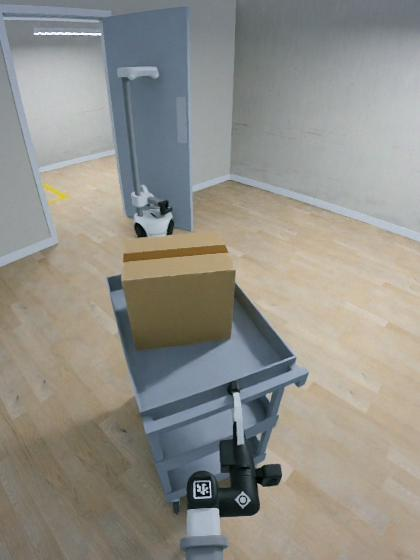

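Emit:
{"method": "move", "body": {"blocking": false, "r2": {"base":{"rotate_rad":0.4},"pace":"slow","contact_limits":{"rotate_rad":0.6}}, "cameras": []}}

Emit:
{"method": "wait", "body": {"seconds": 5, "cameras": ["r2_head_camera"]}}

Scene clock: 520.53 s.
move: r2 moving
r1: as last shown
r1.base_tilt: forward=-1.6 right=+1.3
r1.lidar_m: 5.16 2.88 0.25 0.27 - 0.25 0.40 3.72 1.03 2.49 2.85 1.88
r1.servo_current: wrist_yaw_rad=46(65) wrist_pitch_rad=39(46) wrist_roll_rad=52(78) gripper_m=39(46)
r1.contact_limits: strafe_m 1
r1.wrist_depth_mm: - 134 - 691 319 215 174 / - 134 135 707 322 218 175 / - 130 154 634 327 220 176 / 108 135 201 647 332 221 178 / 138 - - 1756 334 224 179 / - 1281 198 1098 194 224 179 / - 831 768 154 317 204 179
r2.base_odometry: x=-0.933 y=-1.816 heading=+2.735
r2.turned_by_wheels: +0.124
r2.turned_by_imu: +0.106
r2.base_tilt: forward=-0.7 right=+0.1
r2.lidar_m: 0.47 3.11 1.50 0.98 0.86 0.87 1.05 2.33 2.68 3.32 3.81 0.55
r2.base_status: rotate_rad moving
r2.joint_positions: lift_m=+0.672 arm_m=+0.120 wrist_yaw_rad=-0.019 wrist_pitch_rad=+0.001 wrist_roll_rad=+1.567 gripper_m=-0.029
r2.joint_status: not commanded
r2.measured_speeds: translate_m=+0.001 strafe_m=-0.002 rotate_rad=+0.490 lift_m=+0.000 arm_m=+0.000 wrist_yaw_rad=+0.000 wrist_pitch_rad=+0.000 wrist_roll_rad=+0.000
r2.motor_effort: lift_m=+14(14) arm_m=+5(5) wheel_0=-12(17) wheel_1=-11(11) wheel_2=-23(25)
r2.servo_current: wrist_yaw_rad=104(104) wrist_pitch_rad=39(46) wrist_roll_rad=39(52) gripper_m=72(78)
r2.contact_limits: rotate_rad 0.6
r2.hand_pose: x=+0.5775 y=-0.0928 z=+0.8504 quat_wxyz=(+0.708, +0.706, -0.006, -0.007) (m; r2's base frame)
r2.wrist_depth_mm: - - - 208 278 283 282 / - - - 200 266 1808 1308 / - - - 191 253 - - / - - - 183 243 - - / - 449 452 177 235 - - / - 445 184 170 179 - - / - 442 442 112 220 - -
pictures: none
No camera images: "cameras" was empty.

Scene clock: 521.60 s.
earlier move: r2 done
r1.base_odometry: x=-1.828 y=-0.257 heading=-2.318
r1.turned_by_wheels: +0.000
r1.turned_by_imu: +0.000
r1.base_tilt: forward=-1.6 right=+1.3
r1.lidar_m: 5.17 2.90 0.25 0.26 - 0.25 0.41 3.73 1.02 2.46 2.83 1.87
r1.base_status: not commanded
r1.joint_positions: lift_m=+0.124 arm_m=+0.000 wrist_yaw_rad=+3.194 wrist_pitch_rad=+0.002 wrist_roll_rad=+0.000 gripper_m=+0.056
r1.joint_status: not commanded
r1.measured_speeds: all 0
r1.motor_effort: lift_m=+18(19) arm_m=-4(4) wheel_0=-29(30) wheel_1=+28(29) wheel_2=+8(8)
r1.servo_current: wrist_yaw_rad=52(65) wrist_pitch_rad=39(52) wrist_roll_rad=52(78) gripper_m=39(52)
r1.contact_limits: strafe_m 1
r1.hand_pose: x=-0.1217 y=+0.0721 z=+0.3020 quat_wxyz=(-0.026, -0.001, +0.000, +1.000) (m; r1's base frame)
r1.wrist_depth_mm: - 134 - 691 319 215 173 / - 134 135 707 324 217 174 / - 131 154 627 327 220 176 / 108 135 201 647 332 220 178 / 138 - - 1756 334 223 179 / - 1229 198 1098 194 224 179 / - 831 768 154 319 204 179
r2.base_odometry: x=-0.933 y=-1.816 heading=+3.009
r2.turned_by_wheels: +0.275
r2.turned_by_imu: +0.265
r2.base_tilt: forward=-0.7 right=+0.1
r2.lidar_m: 0.52 2.38 1.12 0.87 0.87 0.94 1.47 2.62 2.87 3.89 3.78 0.49
r2.base_status: done
r2.joint_positions: lift_m=+0.672 arm_m=+0.120 wrist_yaw_rad=+0.001 wrist_pitch_rad=+0.001 wrist_roll_rad=+1.567 gripper_m=-0.029
r2.joint_status: not commanded
r2.measured_speeds: all 0
r2.motor_effort: lift_m=+14(14) arm_m=-4(5) wheel_0=-9(23) wheel_1=-7(12) wheel_2=-4(25)
r2.servo_current: wrist_yaw_rad=46(104) wrist_pitch_rad=33(46) wrist_roll_rad=46(59) gripper_m=72(78)
r2.contact_limits: rotate_rad 0.6
r2.hand_pose: x=+0.5794 y=-0.0872 z=+0.8504 quat_wxyz=(+0.708, +0.706, +0.000, +0.000) (m; r2's base frame)
r2.wrist_depth_mm: - - - 133 186 - - / - 399 397 192 196 - - / - 430 424 148 205 - - / - 484 459 155 216 - - / - - 508 163 228 778 - / - - 185 173 180 1863 517 / - - - 112 249 1808 480
wait: 1.07 of 5 s (r2 has come to rest)
pictures: r2_head_camera
Images, in order (width x height): r2_head_camera 420x560.

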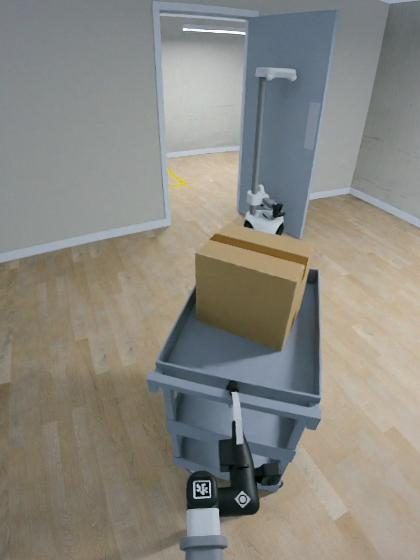

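Emit:
{"method": "move", "body": {"blocking": false, "r2": {"base":{"strafe_m":-0.15,"translate_m":0.28},"pace":"slow","contact_limits":{"translate_m":0.5}}, "cameras": []}}

Emit:
{"method": "wait", "body": {"seconds": 8, "cameras": ["r2_head_camera"]}}

Scene clock: 528.67 s.
move: r2 moving
r1: as last shown
r1.lidar_m: 5.14 2.86 0.25 0.28 - 0.25 0.40 3.71 1.04 2.45 2.85 1.87
r1.servo_current: wrist_yaw_rad=46(72) wrist_pitch_rad=39(46) wrist_roll_rad=52(65) gripper_m=46(46)
r1.contact_limits: strafe_m 1
r1.wrist_depth_mm: - 134 - 691 319 215 174 / - 134 135 715 324 218 175 / - 130 154 627 327 220 176 / 108 135 202 647 330 222 178 / 138 - - 1708 336 224 179 / - 1255 198 1098 194 224 179 / - 820 768 154 319 204 180
r2.base_odometry: x=-0.944 y=-1.808 heading=+3.010
r2.turned_by_wheels: +0.000
r2.turned_by_imu: +0.001
r2.base_tilt: forward=-0.7 right=+0.1
r2.lidar_m: 0.50 2.41 1.13 0.89 0.89 0.94 1.48 2.63 2.89 3.86 3.81 0.49
r2.base_status: translate_m moving; strafe_m moving
r2.joint_positions: lift_m=+0.672 arm_m=+0.120 wrist_yaw_rad=+0.000 wrist_pitch_rad=+0.001 wrist_roll_rad=+1.567 gripper_m=-0.029
r2.joint_status: not commanded
r2.measured_speeds: translate_m=+0.049 strafe_m=-0.027 rotate_rad=+0.003 lift_m=+0.000 arm_m=+0.000 wrist_yaw_rad=+0.000 wrist_pitch_rad=+0.000 wrist_roll_rad=+0.000
r2.motor_effort: lift_m=+14(14) arm_m=-1(4) wheel_0=+10(10) wheel_1=+5(6) wheel_2=-13(15)
r2.servo_current: wrist_yaw_rad=46(59) wrist_pitch_rad=33(46) wrist_roll_rad=52(59) gripper_m=78(78)
r2.contact_limits: translate_m 0.5
r2.hand_pose: x=+0.5793 y=-0.0875 z=+0.8504 quat_wxyz=(+0.708, +0.706, +0.000, +0.000) (m; r2's base frame)
r2.wrist_depth_mm: - - - 127 182 - - / - 397 392 137 191 - - / - 421 418 143 202 - - / - 473 455 151 213 - - / - - 508 159 224 768 - / - - 184 170 182 1863 521 / - - - 112 247 1808 473
pictures: none
No camera images: "cameras" was empty.

Scene clock: 532.50 s.
earlier move: r2 done
r1.base_odometry: x=-1.828 y=-0.257 heading=-2.318
r1.turned_by_wheels: +0.000
r1.turned_by_imu: +0.000
r1.base_tilt: forward=-1.6 right=+1.3
r1.lidar_m: 5.14 2.88 0.25 0.25 - 0.25 0.40 3.71 1.02 2.46 1.63 1.58
r1.base_status: not commanded
r1.joint_positions: lift_m=+0.124 arm_m=+0.000 wrist_yaw_rad=+3.194 wrist_pitch_rad=+0.002 wrist_roll_rad=+0.000 gripper_m=+0.056
r1.joint_status: not commanded
r1.measured_speeds: all 0
r1.motor_effort: lift_m=+19(19) arm_m=-4(4) wheel_0=-29(30) wheel_1=+28(29) wheel_2=+8(8)
r1.servo_current: wrist_yaw_rad=46(72) wrist_pitch_rad=33(52) wrist_roll_rad=46(72) gripper_m=46(46)
r1.contact_limits: strafe_m 1
r1.hand_pose: x=-0.1217 y=+0.0721 z=+0.3020 quat_wxyz=(-0.026, -0.001, +0.000, +1.000) (m; r1's base frame)
r1.wrist_depth_mm: - 134 - 691 319 214 173 / - 134 135 699 324 218 175 / - 130 154 627 327 220 176 / 108 135 202 640 332 221 178 / 138 - - 1708 336 224 180 / - 1255 198 1098 194 224 179 / - 820 759 154 317 204 179
r2.base_odometry: x=-1.191 y=-1.631 heading=+3.010
r2.turned_by_wheels: +0.000
r2.turned_by_imu: +0.003
r2.base_tilt: forward=-0.7 right=+0.0
r2.lidar_m: 0.48 0.58 1.41 1.15 1.11 1.22 1.87 2.84 3.10 3.64 3.59 0.51
r2.base_status: done
r2.joint_positions: lift_m=+0.672 arm_m=+0.120 wrist_yaw_rad=+0.005 wrist_pitch_rad=+0.001 wrist_roll_rad=+1.567 gripper_m=-0.029
r2.joint_status: not commanded
r2.measured_speeds: all 0
r2.motor_effort: lift_m=+14(14) arm_m=+4(4) wheel_0=+9(16) wheel_1=+7(9) wheel_2=-6(15)
r2.servo_current: wrist_yaw_rad=59(65) wrist_pitch_rad=39(52) wrist_roll_rad=52(59) gripper_m=78(85)
r2.contact_limits: translate_m 0.5
r2.hand_pose: x=+0.5797 y=-0.0861 z=+0.8504 quat_wxyz=(+0.708, +0.706, +0.002, +0.001) (m; r2's base frame)
r2.wrist_depth_mm: - - - 153 208 1808 - / - - - 156 212 - - / - 427 421 159 216 - - / - 459 449 220 223 - - / - - 477 167 229 - - / - - 186 172 181 723 - / - - - 112 239 1921 512
wait: 3.83 of 8 s (r2 has come to rest)
pictures: r2_head_camera
Images, in order (width x height): r2_head_camera 420x560.

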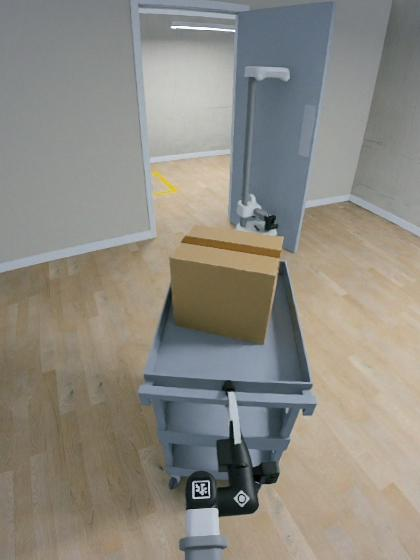

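Emit:
{"method": "move", "body": {"blocking": false, "r2": {"base":{"strafe_m":-0.4},"pace":"slow","contact_limits":{"strafe_m":0.5}}, "cameras": []}}

Emit:
{"method": "wait", "body": {"seconds": 8, "cameras": []}}

Emit:
{"method": "move", "body": {"blocking": false, "r2": {"base":{"rotate_rad":0.4},"pace":"slow","contact_limits":{"rotate_rad":0.6}}, "cameras": []}}

Emit:
{"method": "wait", "body": {"seconds": 5, "cameras": ["r2_head_camera"]}}

Scene clock: 543.83 s.
move: r2 moving
r1: as last shown
r1.lidar_m: 5.16 2.83 0.25 0.25 - 0.25 0.40 3.73 1.01 2.46 1.63 1.56
r1.servo_current: wrist_yaw_rad=52(65) wrist_pitch_rad=39(46) wrist_roll_rad=39(52) gripper_m=52(52)
r1.contact_limits: strafe_m 1
r1.wrist_depth_mm: - 134 - 691 320 214 173 / - 134 135 699 324 217 175 / - 130 154 627 329 220 176 / 108 135 202 647 330 221 178 / 137 - - 1708 334 223 179 / - 1229 198 1098 194 224 179 / - 820 768 154 317 204 179
r2.base_odometry: x=-1.189 y=-1.617 heading=+3.011
r2.turned_by_wheels: +0.000
r2.turned_by_imu: +0.001
r2.base_tilt: forward=-0.7 right=+0.1
r2.lidar_m: 0.52 0.52 1.44 1.15 1.10 1.23 1.93 2.82 3.07 3.61 3.56 0.51
r2.base_status: strafe_m moving
r2.joint_positions: lift_m=+0.672 arm_m=+0.120 wrist_yaw_rad=+0.005 wrist_pitch_rad=+0.001 wrist_roll_rad=+1.567 gripper_m=-0.029
r2.joint_status: not commanded
r2.measured_speeds: translate_m=+0.000 strafe_m=-0.056 rotate_rad=-0.001 lift_m=+0.000 arm_m=+0.000 wrist_yaw_rad=+0.005 wrist_pitch_rad=+0.000 wrist_roll_rad=+0.000
r2.motor_effort: lift_m=+14(14) arm_m=+4(4) wheel_0=+13(18) wheel_1=-5(6) wheel_2=+0(6)
r2.servo_current: wrist_yaw_rad=39(59) wrist_pitch_rad=39(46) wrist_roll_rad=52(59) gripper_m=78(78)
r2.contact_limits: strafe_m 0.5
r2.hand_pose: x=+0.5797 y=-0.0859 z=+0.8504 quat_wxyz=(+0.708, +0.706, +0.002, +0.002) (m; r2's base frame)
r2.wrist_depth_mm: - - - 206 208 1808 - / - - - 157 213 - - / - 433 421 159 218 - - / - 459 445 221 224 - - / - - 477 167 229 - - / - - 186 172 181 723 - / - - - 112 238 1863 512
pictures: none
No camera images: "cameras" was empty.

Scene clock: 548.47 s.
earlier move: r2 done
r1.base_odometry: x=-1.828 y=-0.257 heading=-2.318
r1.turned_by_wheels: +0.000
r1.turned_by_imu: +0.000
r1.base_tilt: forward=-1.6 right=+1.3
r1.lidar_m: 5.17 2.86 0.25 0.25 - 0.25 0.41 3.75 1.01 2.45 2.85 1.55
r1.base_status: not commanded
r1.joint_positions: lift_m=+0.124 arm_m=+0.000 wrist_yaw_rad=+3.194 wrist_pitch_rad=+0.002 wrist_roll_rad=+0.000 gripper_m=+0.056
r1.joint_status: not commanded
r1.measured_speeds: all 0
r1.motor_effort: lift_m=+18(19) arm_m=-4(4) wheel_0=-29(30) wheel_1=+28(29) wheel_2=+8(8)
r1.servo_current: wrist_yaw_rad=52(72) wrist_pitch_rad=46(52) wrist_roll_rad=52(72) gripper_m=39(52)
r1.contact_limits: strafe_m 1
r1.hand_pose: x=-0.1217 y=+0.0721 z=+0.3020 quat_wxyz=(-0.026, -0.001, +0.000, +1.000) (m; r1's base frame)
r1.wrist_depth_mm: - 134 - 683 319 215 173 / - 134 135 699 324 217 175 / - 130 154 627 329 220 176 / 108 135 202 647 332 221 178 / 138 - - 1708 334 223 179 / - 1229 198 1098 195 224 179 / - 820 768 154 317 204 179
r2.base_odometry: x=-1.139 y=-1.234 heading=+3.011
r2.turned_by_wheels: +0.000
r2.turned_by_imu: +0.003
r2.base_tilt: forward=-0.7 right=+0.1
r2.lidar_m: 0.41 0.41 1.89 1.48 1.46 1.61 2.52 2.68 2.93 3.26 3.21 0.57
r2.base_status: done
r2.joint_positions: lift_m=+0.672 arm_m=+0.120 wrist_yaw_rad=+0.008 wrist_pitch_rad=+0.001 wrist_roll_rad=+1.567 gripper_m=-0.029
r2.joint_status: not commanded
r2.measured_speeds: all 0
r2.motor_effort: lift_m=+14(14) arm_m=+4(4) wheel_0=+6(18) wheel_1=-3(7) wheel_2=+1(6)
r2.servo_current: wrist_yaw_rad=65(78) wrist_pitch_rad=39(52) wrist_roll_rad=46(59) gripper_m=78(85)
r2.contact_limits: strafe_m 0.5
r2.hand_pose: x=+0.5799 y=-0.0852 z=+0.8504 quat_wxyz=(+0.708, +0.706, +0.003, +0.003) (m; r2's base frame)
r2.wrist_depth_mm: - - - 267 - 1808 1229 / - - - 301 322 330 327 / - - - 220 289 1921 1308 / - - - 200 263 - - / - - 452 187 245 - - / - 445 185 172 181 - - / - - 418 112 213 - -
wait: 4.63 of 8 s (r2 has come to rest)
pictures: none
No camera images: "cameras" was empty.

Scene clock: 548.97 s.
move: r2 moving
r1: as last shown
r1.lidar_m: 5.16 2.87 0.25 0.26 - 0.25 0.41 3.73 1.03 2.46 2.81 1.51
r1.servo_current: wrist_yaw_rad=52(59) wrist_pitch_rad=33(46) wrist_roll_rad=52(65) gripper_m=39(46)
r1.contact_limits: strafe_m 1
r1.wrist_depth_mm: - 134 - 691 320 214 174 / - 135 135 699 322 218 174 / - 130 154 627 327 220 177 / 108 135 202 647 332 221 177 / 137 - - 1708 334 224 179 / - 1229 198 1098 194 224 179 / - 820 759 154 317 204 179
r2.base_odometry: x=-1.138 y=-1.234 heading=+3.133
r2.turned_by_wheels: +0.123
r2.turned_by_imu: +0.113
r2.base_tilt: forward=-0.7 right=+0.0
r2.lidar_m: 0.41 0.57 1.73 1.47 1.48 1.70 2.65 2.69 3.08 3.20 3.21 0.57
r2.base_status: rotate_rad moving
r2.joint_positions: lift_m=+0.672 arm_m=+0.120 wrist_yaw_rad=-0.018 wrist_pitch_rad=+0.001 wrist_roll_rad=+1.567 gripper_m=-0.029
r2.joint_status: not commanded
r2.measured_speeds: translate_m=-0.002 strafe_m=+0.001 rotate_rad=+0.483 lift_m=+0.000 arm_m=+0.000 wrist_yaw_rad=-0.035 wrist_pitch_rad=+0.000 wrist_roll_rad=+0.000
r2.motor_effort: lift_m=+14(14) arm_m=+5(5) wheel_0=-12(15) wheel_1=-13(13) wheel_2=-22(22)
r2.servo_current: wrist_yaw_rad=104(104) wrist_pitch_rad=33(46) wrist_roll_rad=39(52) gripper_m=78(85)
r2.contact_limits: rotate_rad 0.6
r2.hand_pose: x=+0.5776 y=-0.0927 z=+0.8504 quat_wxyz=(+0.708, +0.706, -0.006, -0.007) (m; r2's base frame)
r2.wrist_depth_mm: - - - 274 319 1537 1182 / - - - 283 298 1618 1255 / - - - 209 274 1863 - / - - - 192 255 - - / - 459 445 181 238 - - / - 445 184 170 181 - - / - 427 421 112 212 - -
pictures: none
No camera images: "cameras" was empty.

Scene clock: 550.13 s.
earlier move: r2 done
r1.base_odometry: x=-1.828 y=-0.257 heading=-2.318
r1.turned_by_wheels: +0.000
r1.turned_by_imu: +0.000
r1.base_tilt: forward=-1.6 right=+1.3
r1.lidar_m: 5.14 2.86 0.25 0.28 - 0.25 0.41 3.73 1.02 2.48 2.85 1.52
r1.base_status: not commanded
r1.joint_positions: lift_m=+0.124 arm_m=+0.000 wrist_yaw_rad=+3.194 wrist_pitch_rad=+0.002 wrist_roll_rad=+0.000 gripper_m=+0.056
r1.joint_status: not commanded
r1.measured_speeds: all 0
r1.motor_effort: lift_m=+19(19) arm_m=-4(4) wheel_0=-29(30) wheel_1=+28(29) wheel_2=+8(8)
r1.servo_current: wrist_yaw_rad=52(65) wrist_pitch_rad=46(52) wrist_roll_rad=46(65) gripper_m=39(46)
r1.contact_limits: strafe_m 1
r1.hand_pose: x=-0.1217 y=+0.0721 z=+0.3020 quat_wxyz=(-0.026, -0.001, +0.000, +1.000) (m; r1's base frame)
r1.wrist_depth_mm: - 134 - 683 319 214 173 / - 134 135 707 324 218 175 / - 130 154 627 327 220 176 / 108 135 201 647 330 221 178 / 137 - - 1708 334 223 179 / - 1255 198 1098 195 224 180 / - 820 759 154 317 204 179
r2.base_odometry: x=-1.139 y=-1.234 heading=-2.874
r2.turned_by_wheels: +0.275
r2.turned_by_imu: +0.256
r2.base_tilt: forward=-0.7 right=+0.1
r2.lidar_m: 0.51 2.14 1.54 1.47 1.53 2.14 2.69 2.78 3.36 3.19 3.32 0.50
r2.base_status: done
r2.joint_positions: lift_m=+0.672 arm_m=+0.120 wrist_yaw_rad=-0.008 wrist_pitch_rad=+0.001 wrist_roll_rad=+1.567 gripper_m=-0.029
r2.joint_status: not commanded
r2.measured_speeds: all 0
r2.motor_effort: lift_m=+14(14) arm_m=+5(5) wheel_0=-8(15) wheel_1=-7(13) wheel_2=-8(25)
r2.servo_current: wrist_yaw_rad=52(111) wrist_pitch_rad=39(46) wrist_roll_rad=52(52) gripper_m=78(85)
r2.contact_limits: rotate_rad 0.6
r2.hand_pose: x=+0.5785 y=-0.0897 z=+0.8504 quat_wxyz=(+0.708, +0.706, -0.003, -0.003) (m; r2's base frame)
r2.wrist_depth_mm: - - - 153 208 1808 - / - - - 157 212 - - / - 427 424 160 218 - - / - 459 449 223 224 - - / - - 477 169 229 - - / - - 183 174 181 715 - / - - - 112 240 1863 492
wait: 1.17 of 5 s (r2 has come to rest)
pictures: r2_head_camera
Images, in order (width x height): r2_head_camera 420x560.

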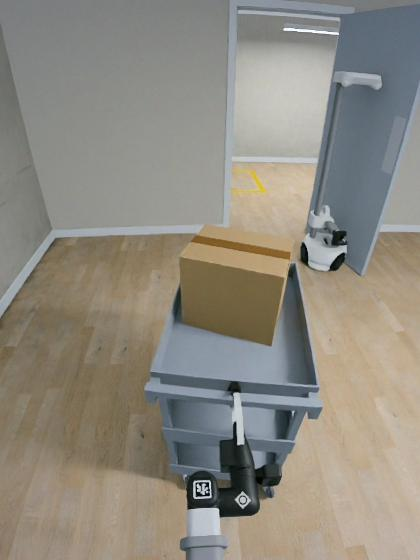

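Emit:
{"method": "move", "body": {"blocking": false, "r2": {"base":{"strafe_m":-0.52,"translate_m":-0.5},"pace":"slow","contact_limits":{"translate_m":0.5}}, "cameras": []}}

Emit:
{"method": "wait", "body": {"seconds": 9.5, "cameras": []}}

Emit:
{"method": "move", "body": {"blocking": false, "r2": {"base":{"translate_m":-0.75},"pace":"slow","contact_limits":{"translate_m":0.5}}, "cameras": []}}

Emit:
{"method": "wait", "body": {"seconds": 10, "cameras": ["r2_head_camera"]}}

Scene clock: 566.13 s.
move: r2 moving
r1: as last shown
r1.lidar_m: 5.17 2.86 0.25 0.29 - 0.25 0.40 3.73 1.02 2.45 2.86 1.52
r1.motor_effort: lift_m=+19(19) arm_m=-4(4) wheel_0=-29(30) wheel_1=+29(29) wheel_2=+8(8)
r1.servo_current: wrist_yaw_rad=52(65) wrist_pitch_rad=39(46) wrist_roll_rad=65(65) gripper_m=39(52)
r1.contact_limits: strafe_m 1
r1.wrist_depth_mm: - 134 - 691 319 214 173 / - 134 135 707 324 217 175 / - 130 154 627 327 220 176 / 108 135 201 647 332 222 178 / 137 - - 1708 336 223 179 / - 1229 198 1098 195 224 180 / - 820 759 154 317 204 180
r2.base_odometry: x=-1.133 y=-1.223 heading=-2.874
r2.turned_by_wheels: +0.000
r2.turned_by_imu: +0.001
r2.base_tilt: forward=-0.7 right=+0.1
r2.lidar_m: 0.50 2.18 1.58 1.50 1.54 2.10 2.69 2.79 3.33 3.19 3.31 0.51
r2.base_status: translate_m moving; strafe_m moving
r2.joint_positions: lift_m=+0.672 arm_m=+0.120 wrist_yaw_rad=-0.005 wrist_pitch_rad=+0.001 wrist_roll_rad=+1.567 gripper_m=-0.029
r2.joint_status: not commanded
r2.measured_speeds: translate_m=-0.034 strafe_m=-0.035 rotate_rad=+0.001 lift_m=+0.000 arm_m=+0.000 wrist_yaw_rad=+0.017 wrist_pitch_rad=+0.000 wrist_roll_rad=+0.000
r2.motor_effort: lift_m=+14(14) arm_m=+4(5) wheel_0=+2(11) wheel_1=-7(11) wheel_2=+8(10)
r2.servo_current: wrist_yaw_rad=52(72) wrist_pitch_rad=39(46) wrist_roll_rad=46(52) gripper_m=72(78)
r2.contact_limits: translate_m 0.5
r2.hand_pose: x=+0.5788 y=-0.0889 z=+0.8504 quat_wxyz=(+0.708, +0.706, -0.002, -0.002) (m; r2's base frame)
r2.wrist_depth_mm: - - - 153 208 1808 - / - - - 157 213 - - / - 427 424 159 217 - - / - 462 449 221 224 - - / - - 477 168 229 - - / - - 183 173 181 707 - / - - - 112 240 1863 496
pictures: none
No camera images: "cameras" was empty.

Scene clock: 574.10 s.
earlier move: r2 done
r1.base_odometry: x=-1.828 y=-0.257 heading=-2.318
r1.turned_by_wheels: +0.000
r1.turned_by_imu: -0.001
r1.base_tilt: forward=-1.6 right=+1.3
r1.lidar_m: 2.21 2.87 0.25 0.25 - 0.25 0.41 3.74 1.01 2.47 2.85 2.01
r1.base_status: not commanded
r1.joint_positions: lift_m=+0.124 arm_m=+0.000 wrist_yaw_rad=+3.194 wrist_pitch_rad=+0.002 wrist_roll_rad=+0.000 gripper_m=+0.056
r1.joint_status: not commanded
r1.measured_speeds: all 0
r1.motor_effort: lift_m=+18(19) arm_m=-3(4) wheel_0=-29(30) wheel_1=+28(29) wheel_2=+8(8)
r1.servo_current: wrist_yaw_rad=46(78) wrist_pitch_rad=39(59) wrist_roll_rad=39(78) gripper_m=39(52)
r1.contact_limits: strafe_m 1
r1.hand_pose: x=-0.1217 y=+0.0721 z=+0.3020 quat_wxyz=(-0.026, -0.001, +0.000, +1.000) (m; r1's base frame)
r1.wrist_depth_mm: - 134 - 691 319 215 173 / - 134 135 707 324 217 175 / - 130 154 627 327 220 177 / 108 135 201 647 332 222 178 / 138 - - 1756 334 223 179 / - 1255 198 1098 194 224 179 / - 820 768 154 317 204 180
r2.base_odometry: x=-0.794 y=-0.601 heading=-2.874
r2.turned_by_wheels: +0.001
r2.turned_by_imu: +0.004
r2.base_tilt: forward=-0.7 right=+0.0
r2.lidar_m: 0.36 0.40 2.09 1.97 2.00 2.30 2.18 2.26 2.80 2.68 2.78 0.62
r2.base_status: done
r2.joint_positions: lift_m=+0.672 arm_m=+0.120 wrist_yaw_rad=+0.005 wrist_pitch_rad=+0.001 wrist_roll_rad=+1.567 gripper_m=-0.029
r2.joint_status: not commanded
r2.measured_speeds: all 0
r2.motor_effort: lift_m=+14(14) arm_m=-3(5) wheel_0=+6(12) wheel_1=-2(11) wheel_2=+9(15)
r2.servo_current: wrist_yaw_rad=52(72) wrist_pitch_rad=39(46) wrist_roll_rad=46(65) gripper_m=65(85)
r2.contact_limits: translate_m 0.5
r2.hand_pose: x=+0.5797 y=-0.0860 z=+0.8504 quat_wxyz=(+0.708, +0.706, +0.002, +0.002) (m; r2's base frame)
r2.wrist_depth_mm: - - - - - 1756 1229 / - - - 300 - 1808 1255 / - - - 310 353 364 362 / - - - 220 293 1921 - / - - - 193 253 - - / - - 185 169 181 - - / - 415 410 112 203 - -
wait: 7.97 of 9.5 s (r2 has come to rest)
pictures: none
No camera images: "cameras" was empty.

Scene clock: 574.60 s.
move: r2 moving
r1: as last shown
r1.turned_by_imu: +0.000
r1.lidar_m: 2.23 2.88 0.25 0.28 - 0.25 0.41 3.75 1.03 2.48 2.84 1.96
r1.motor_effort: lift_m=+18(19) arm_m=-4(4) wheel_0=-29(29) wheel_1=+29(29) wheel_2=+8(8)
r1.servo_current: wrist_yaw_rad=52(59) wrist_pitch_rad=46(46) wrist_roll_rad=39(59) gripper_m=33(46)
r1.contact_limits: strafe_m 1
r1.wrist_depth_mm: - 134 - 691 319 215 173 / - 134 135 707 324 218 174 / - 130 154 627 329 220 176 / 108 135 202 647 330 221 178 / 138 - - 1708 334 223 179 / - 1255 198 1118 195 224 180 / - 820 768 154 315 204 179
r2.base_odometry: x=-0.782 y=-0.598 heading=-2.873
r2.turned_by_wheels: +0.000
r2.turned_by_imu: +0.000
r2.base_tilt: forward=-0.7 right=+0.1
r2.lidar_m: 0.37 0.42 2.10 1.96 2.04 2.26 2.17 2.23 2.80 2.68 2.80 0.62
r2.base_status: translate_m moving
r2.joint_positions: lift_m=+0.672 arm_m=+0.120 wrist_yaw_rad=+0.005 wrist_pitch_rad=+0.001 wrist_roll_rad=+1.567 gripper_m=-0.029
r2.joint_status: not commanded
r2.measured_speeds: translate_m=-0.050 strafe_m=+0.000 rotate_rad=-0.003 lift_m=+0.000 arm_m=+0.000 wrist_yaw_rad=+0.000 wrist_pitch_rad=+0.000 wrist_roll_rad=+0.000
r2.motor_effort: lift_m=+14(14) arm_m=-4(4) wheel_0=-7(8) wheel_1=-6(8) wheel_2=+15(17)
r2.servo_current: wrist_yaw_rad=59(59) wrist_pitch_rad=39(39) wrist_roll_rad=46(59) gripper_m=72(78)
r2.contact_limits: translate_m 0.5
r2.hand_pose: x=+0.5797 y=-0.0860 z=+0.8504 quat_wxyz=(+0.708, +0.706, +0.002, +0.002) (m; r2's base frame)
r2.wrist_depth_mm: - - - - - 1808 1229 / - - - 301 - 1808 1255 / - - - 310 353 366 368 / - - - 220 291 1863 - / - - - 193 253 1983 - / - - 185 169 180 - - / - 418 413 112 204 - -
pictures: none
No camera images: "cameras" was empty.

Scene clock: 582.87 s.
earlier move: r2 done
r1.base_odometry: x=-1.828 y=-0.257 heading=-2.318
r1.turned_by_wheels: +0.000
r1.turned_by_imu: -0.001
r1.base_tilt: forward=-1.6 right=+1.3
r1.lidar_m: 2.60 2.86 0.25 0.26 - 0.25 0.42 3.74 1.04 2.48 2.83 2.57
r1.base_status: not commanded
r1.joint_positions: lift_m=+0.124 arm_m=+0.000 wrist_yaw_rad=+3.194 wrist_pitch_rad=+0.002 wrist_roll_rad=+0.000 gripper_m=+0.056
r1.joint_status: not commanded
r1.measured_speeds: all 0
r1.motor_effort: lift_m=+18(19) arm_m=-4(4) wheel_0=-29(30) wheel_1=+28(29) wheel_2=+8(8)
r1.servo_current: wrist_yaw_rad=39(72) wrist_pitch_rad=39(52) wrist_roll_rad=33(72) gripper_m=39(52)
r1.contact_limits: strafe_m 1
r1.hand_pose: x=-0.1217 y=+0.0721 z=+0.3020 quat_wxyz=(-0.026, -0.001, +0.000, +1.000) (m; r1's base frame)
r1.wrist_depth_mm: - 134 - 691 319 215 174 / - 134 135 707 324 217 174 / - 130 153 627 327 220 176 / 108 135 201 647 330 221 178 / 137 - - 1708 334 224 179 / - 1255 198 1118 195 224 179 / - 831 768 154 319 204 179
r2.base_odometry: x=-0.071 y=-0.403 heading=-2.874
r2.turned_by_wheels: -0.001
r2.turned_by_imu: -0.003
r2.base_tilt: forward=-0.7 right=+0.0
r2.lidar_m: 0.40 0.48 2.04 1.96 2.09 1.52 1.42 1.49 2.06 2.69 2.79 0.57
r2.base_status: done
r2.joint_positions: lift_m=+0.672 arm_m=+0.120 wrist_yaw_rad=-0.002 wrist_pitch_rad=+0.001 wrist_roll_rad=+1.567 gripper_m=-0.029
r2.joint_status: not commanded
r2.measured_speeds: all 0
r2.motor_effort: lift_m=+14(14) arm_m=-3(4) wheel_0=-8(15) wheel_1=-7(9) wheel_2=+4(17)
r2.servo_current: wrist_yaw_rad=46(65) wrist_pitch_rad=39(46) wrist_roll_rad=46(59) gripper_m=85(85)
r2.contact_limits: translate_m 0.5
r2.hand_pose: x=+0.5792 y=-0.0879 z=+0.8504 quat_wxyz=(+0.708, +0.706, +0.000, -0.001) (m; r2's base frame)
r2.wrist_depth_mm: - - - 263 - 1808 1229 / - - - 294 315 325 325 / - - - 273 285 1808 - / - - - 198 260 - - / - - 455 186 243 - - / - 445 183 172 181 - - / - - 427 112 213 - -
wait: 8.27 of 10 s (r2 has come to rest)
pictures: r2_head_camera
Images, in order (width x height): r2_head_camera 420x560.

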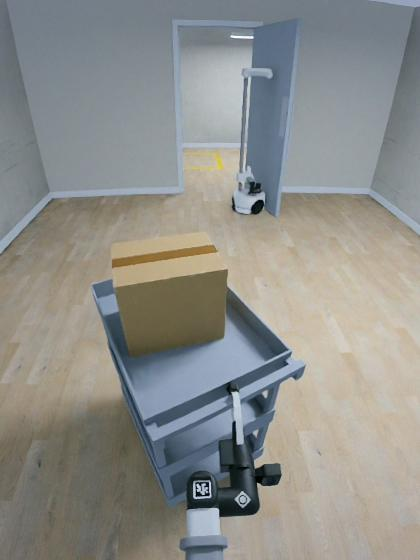

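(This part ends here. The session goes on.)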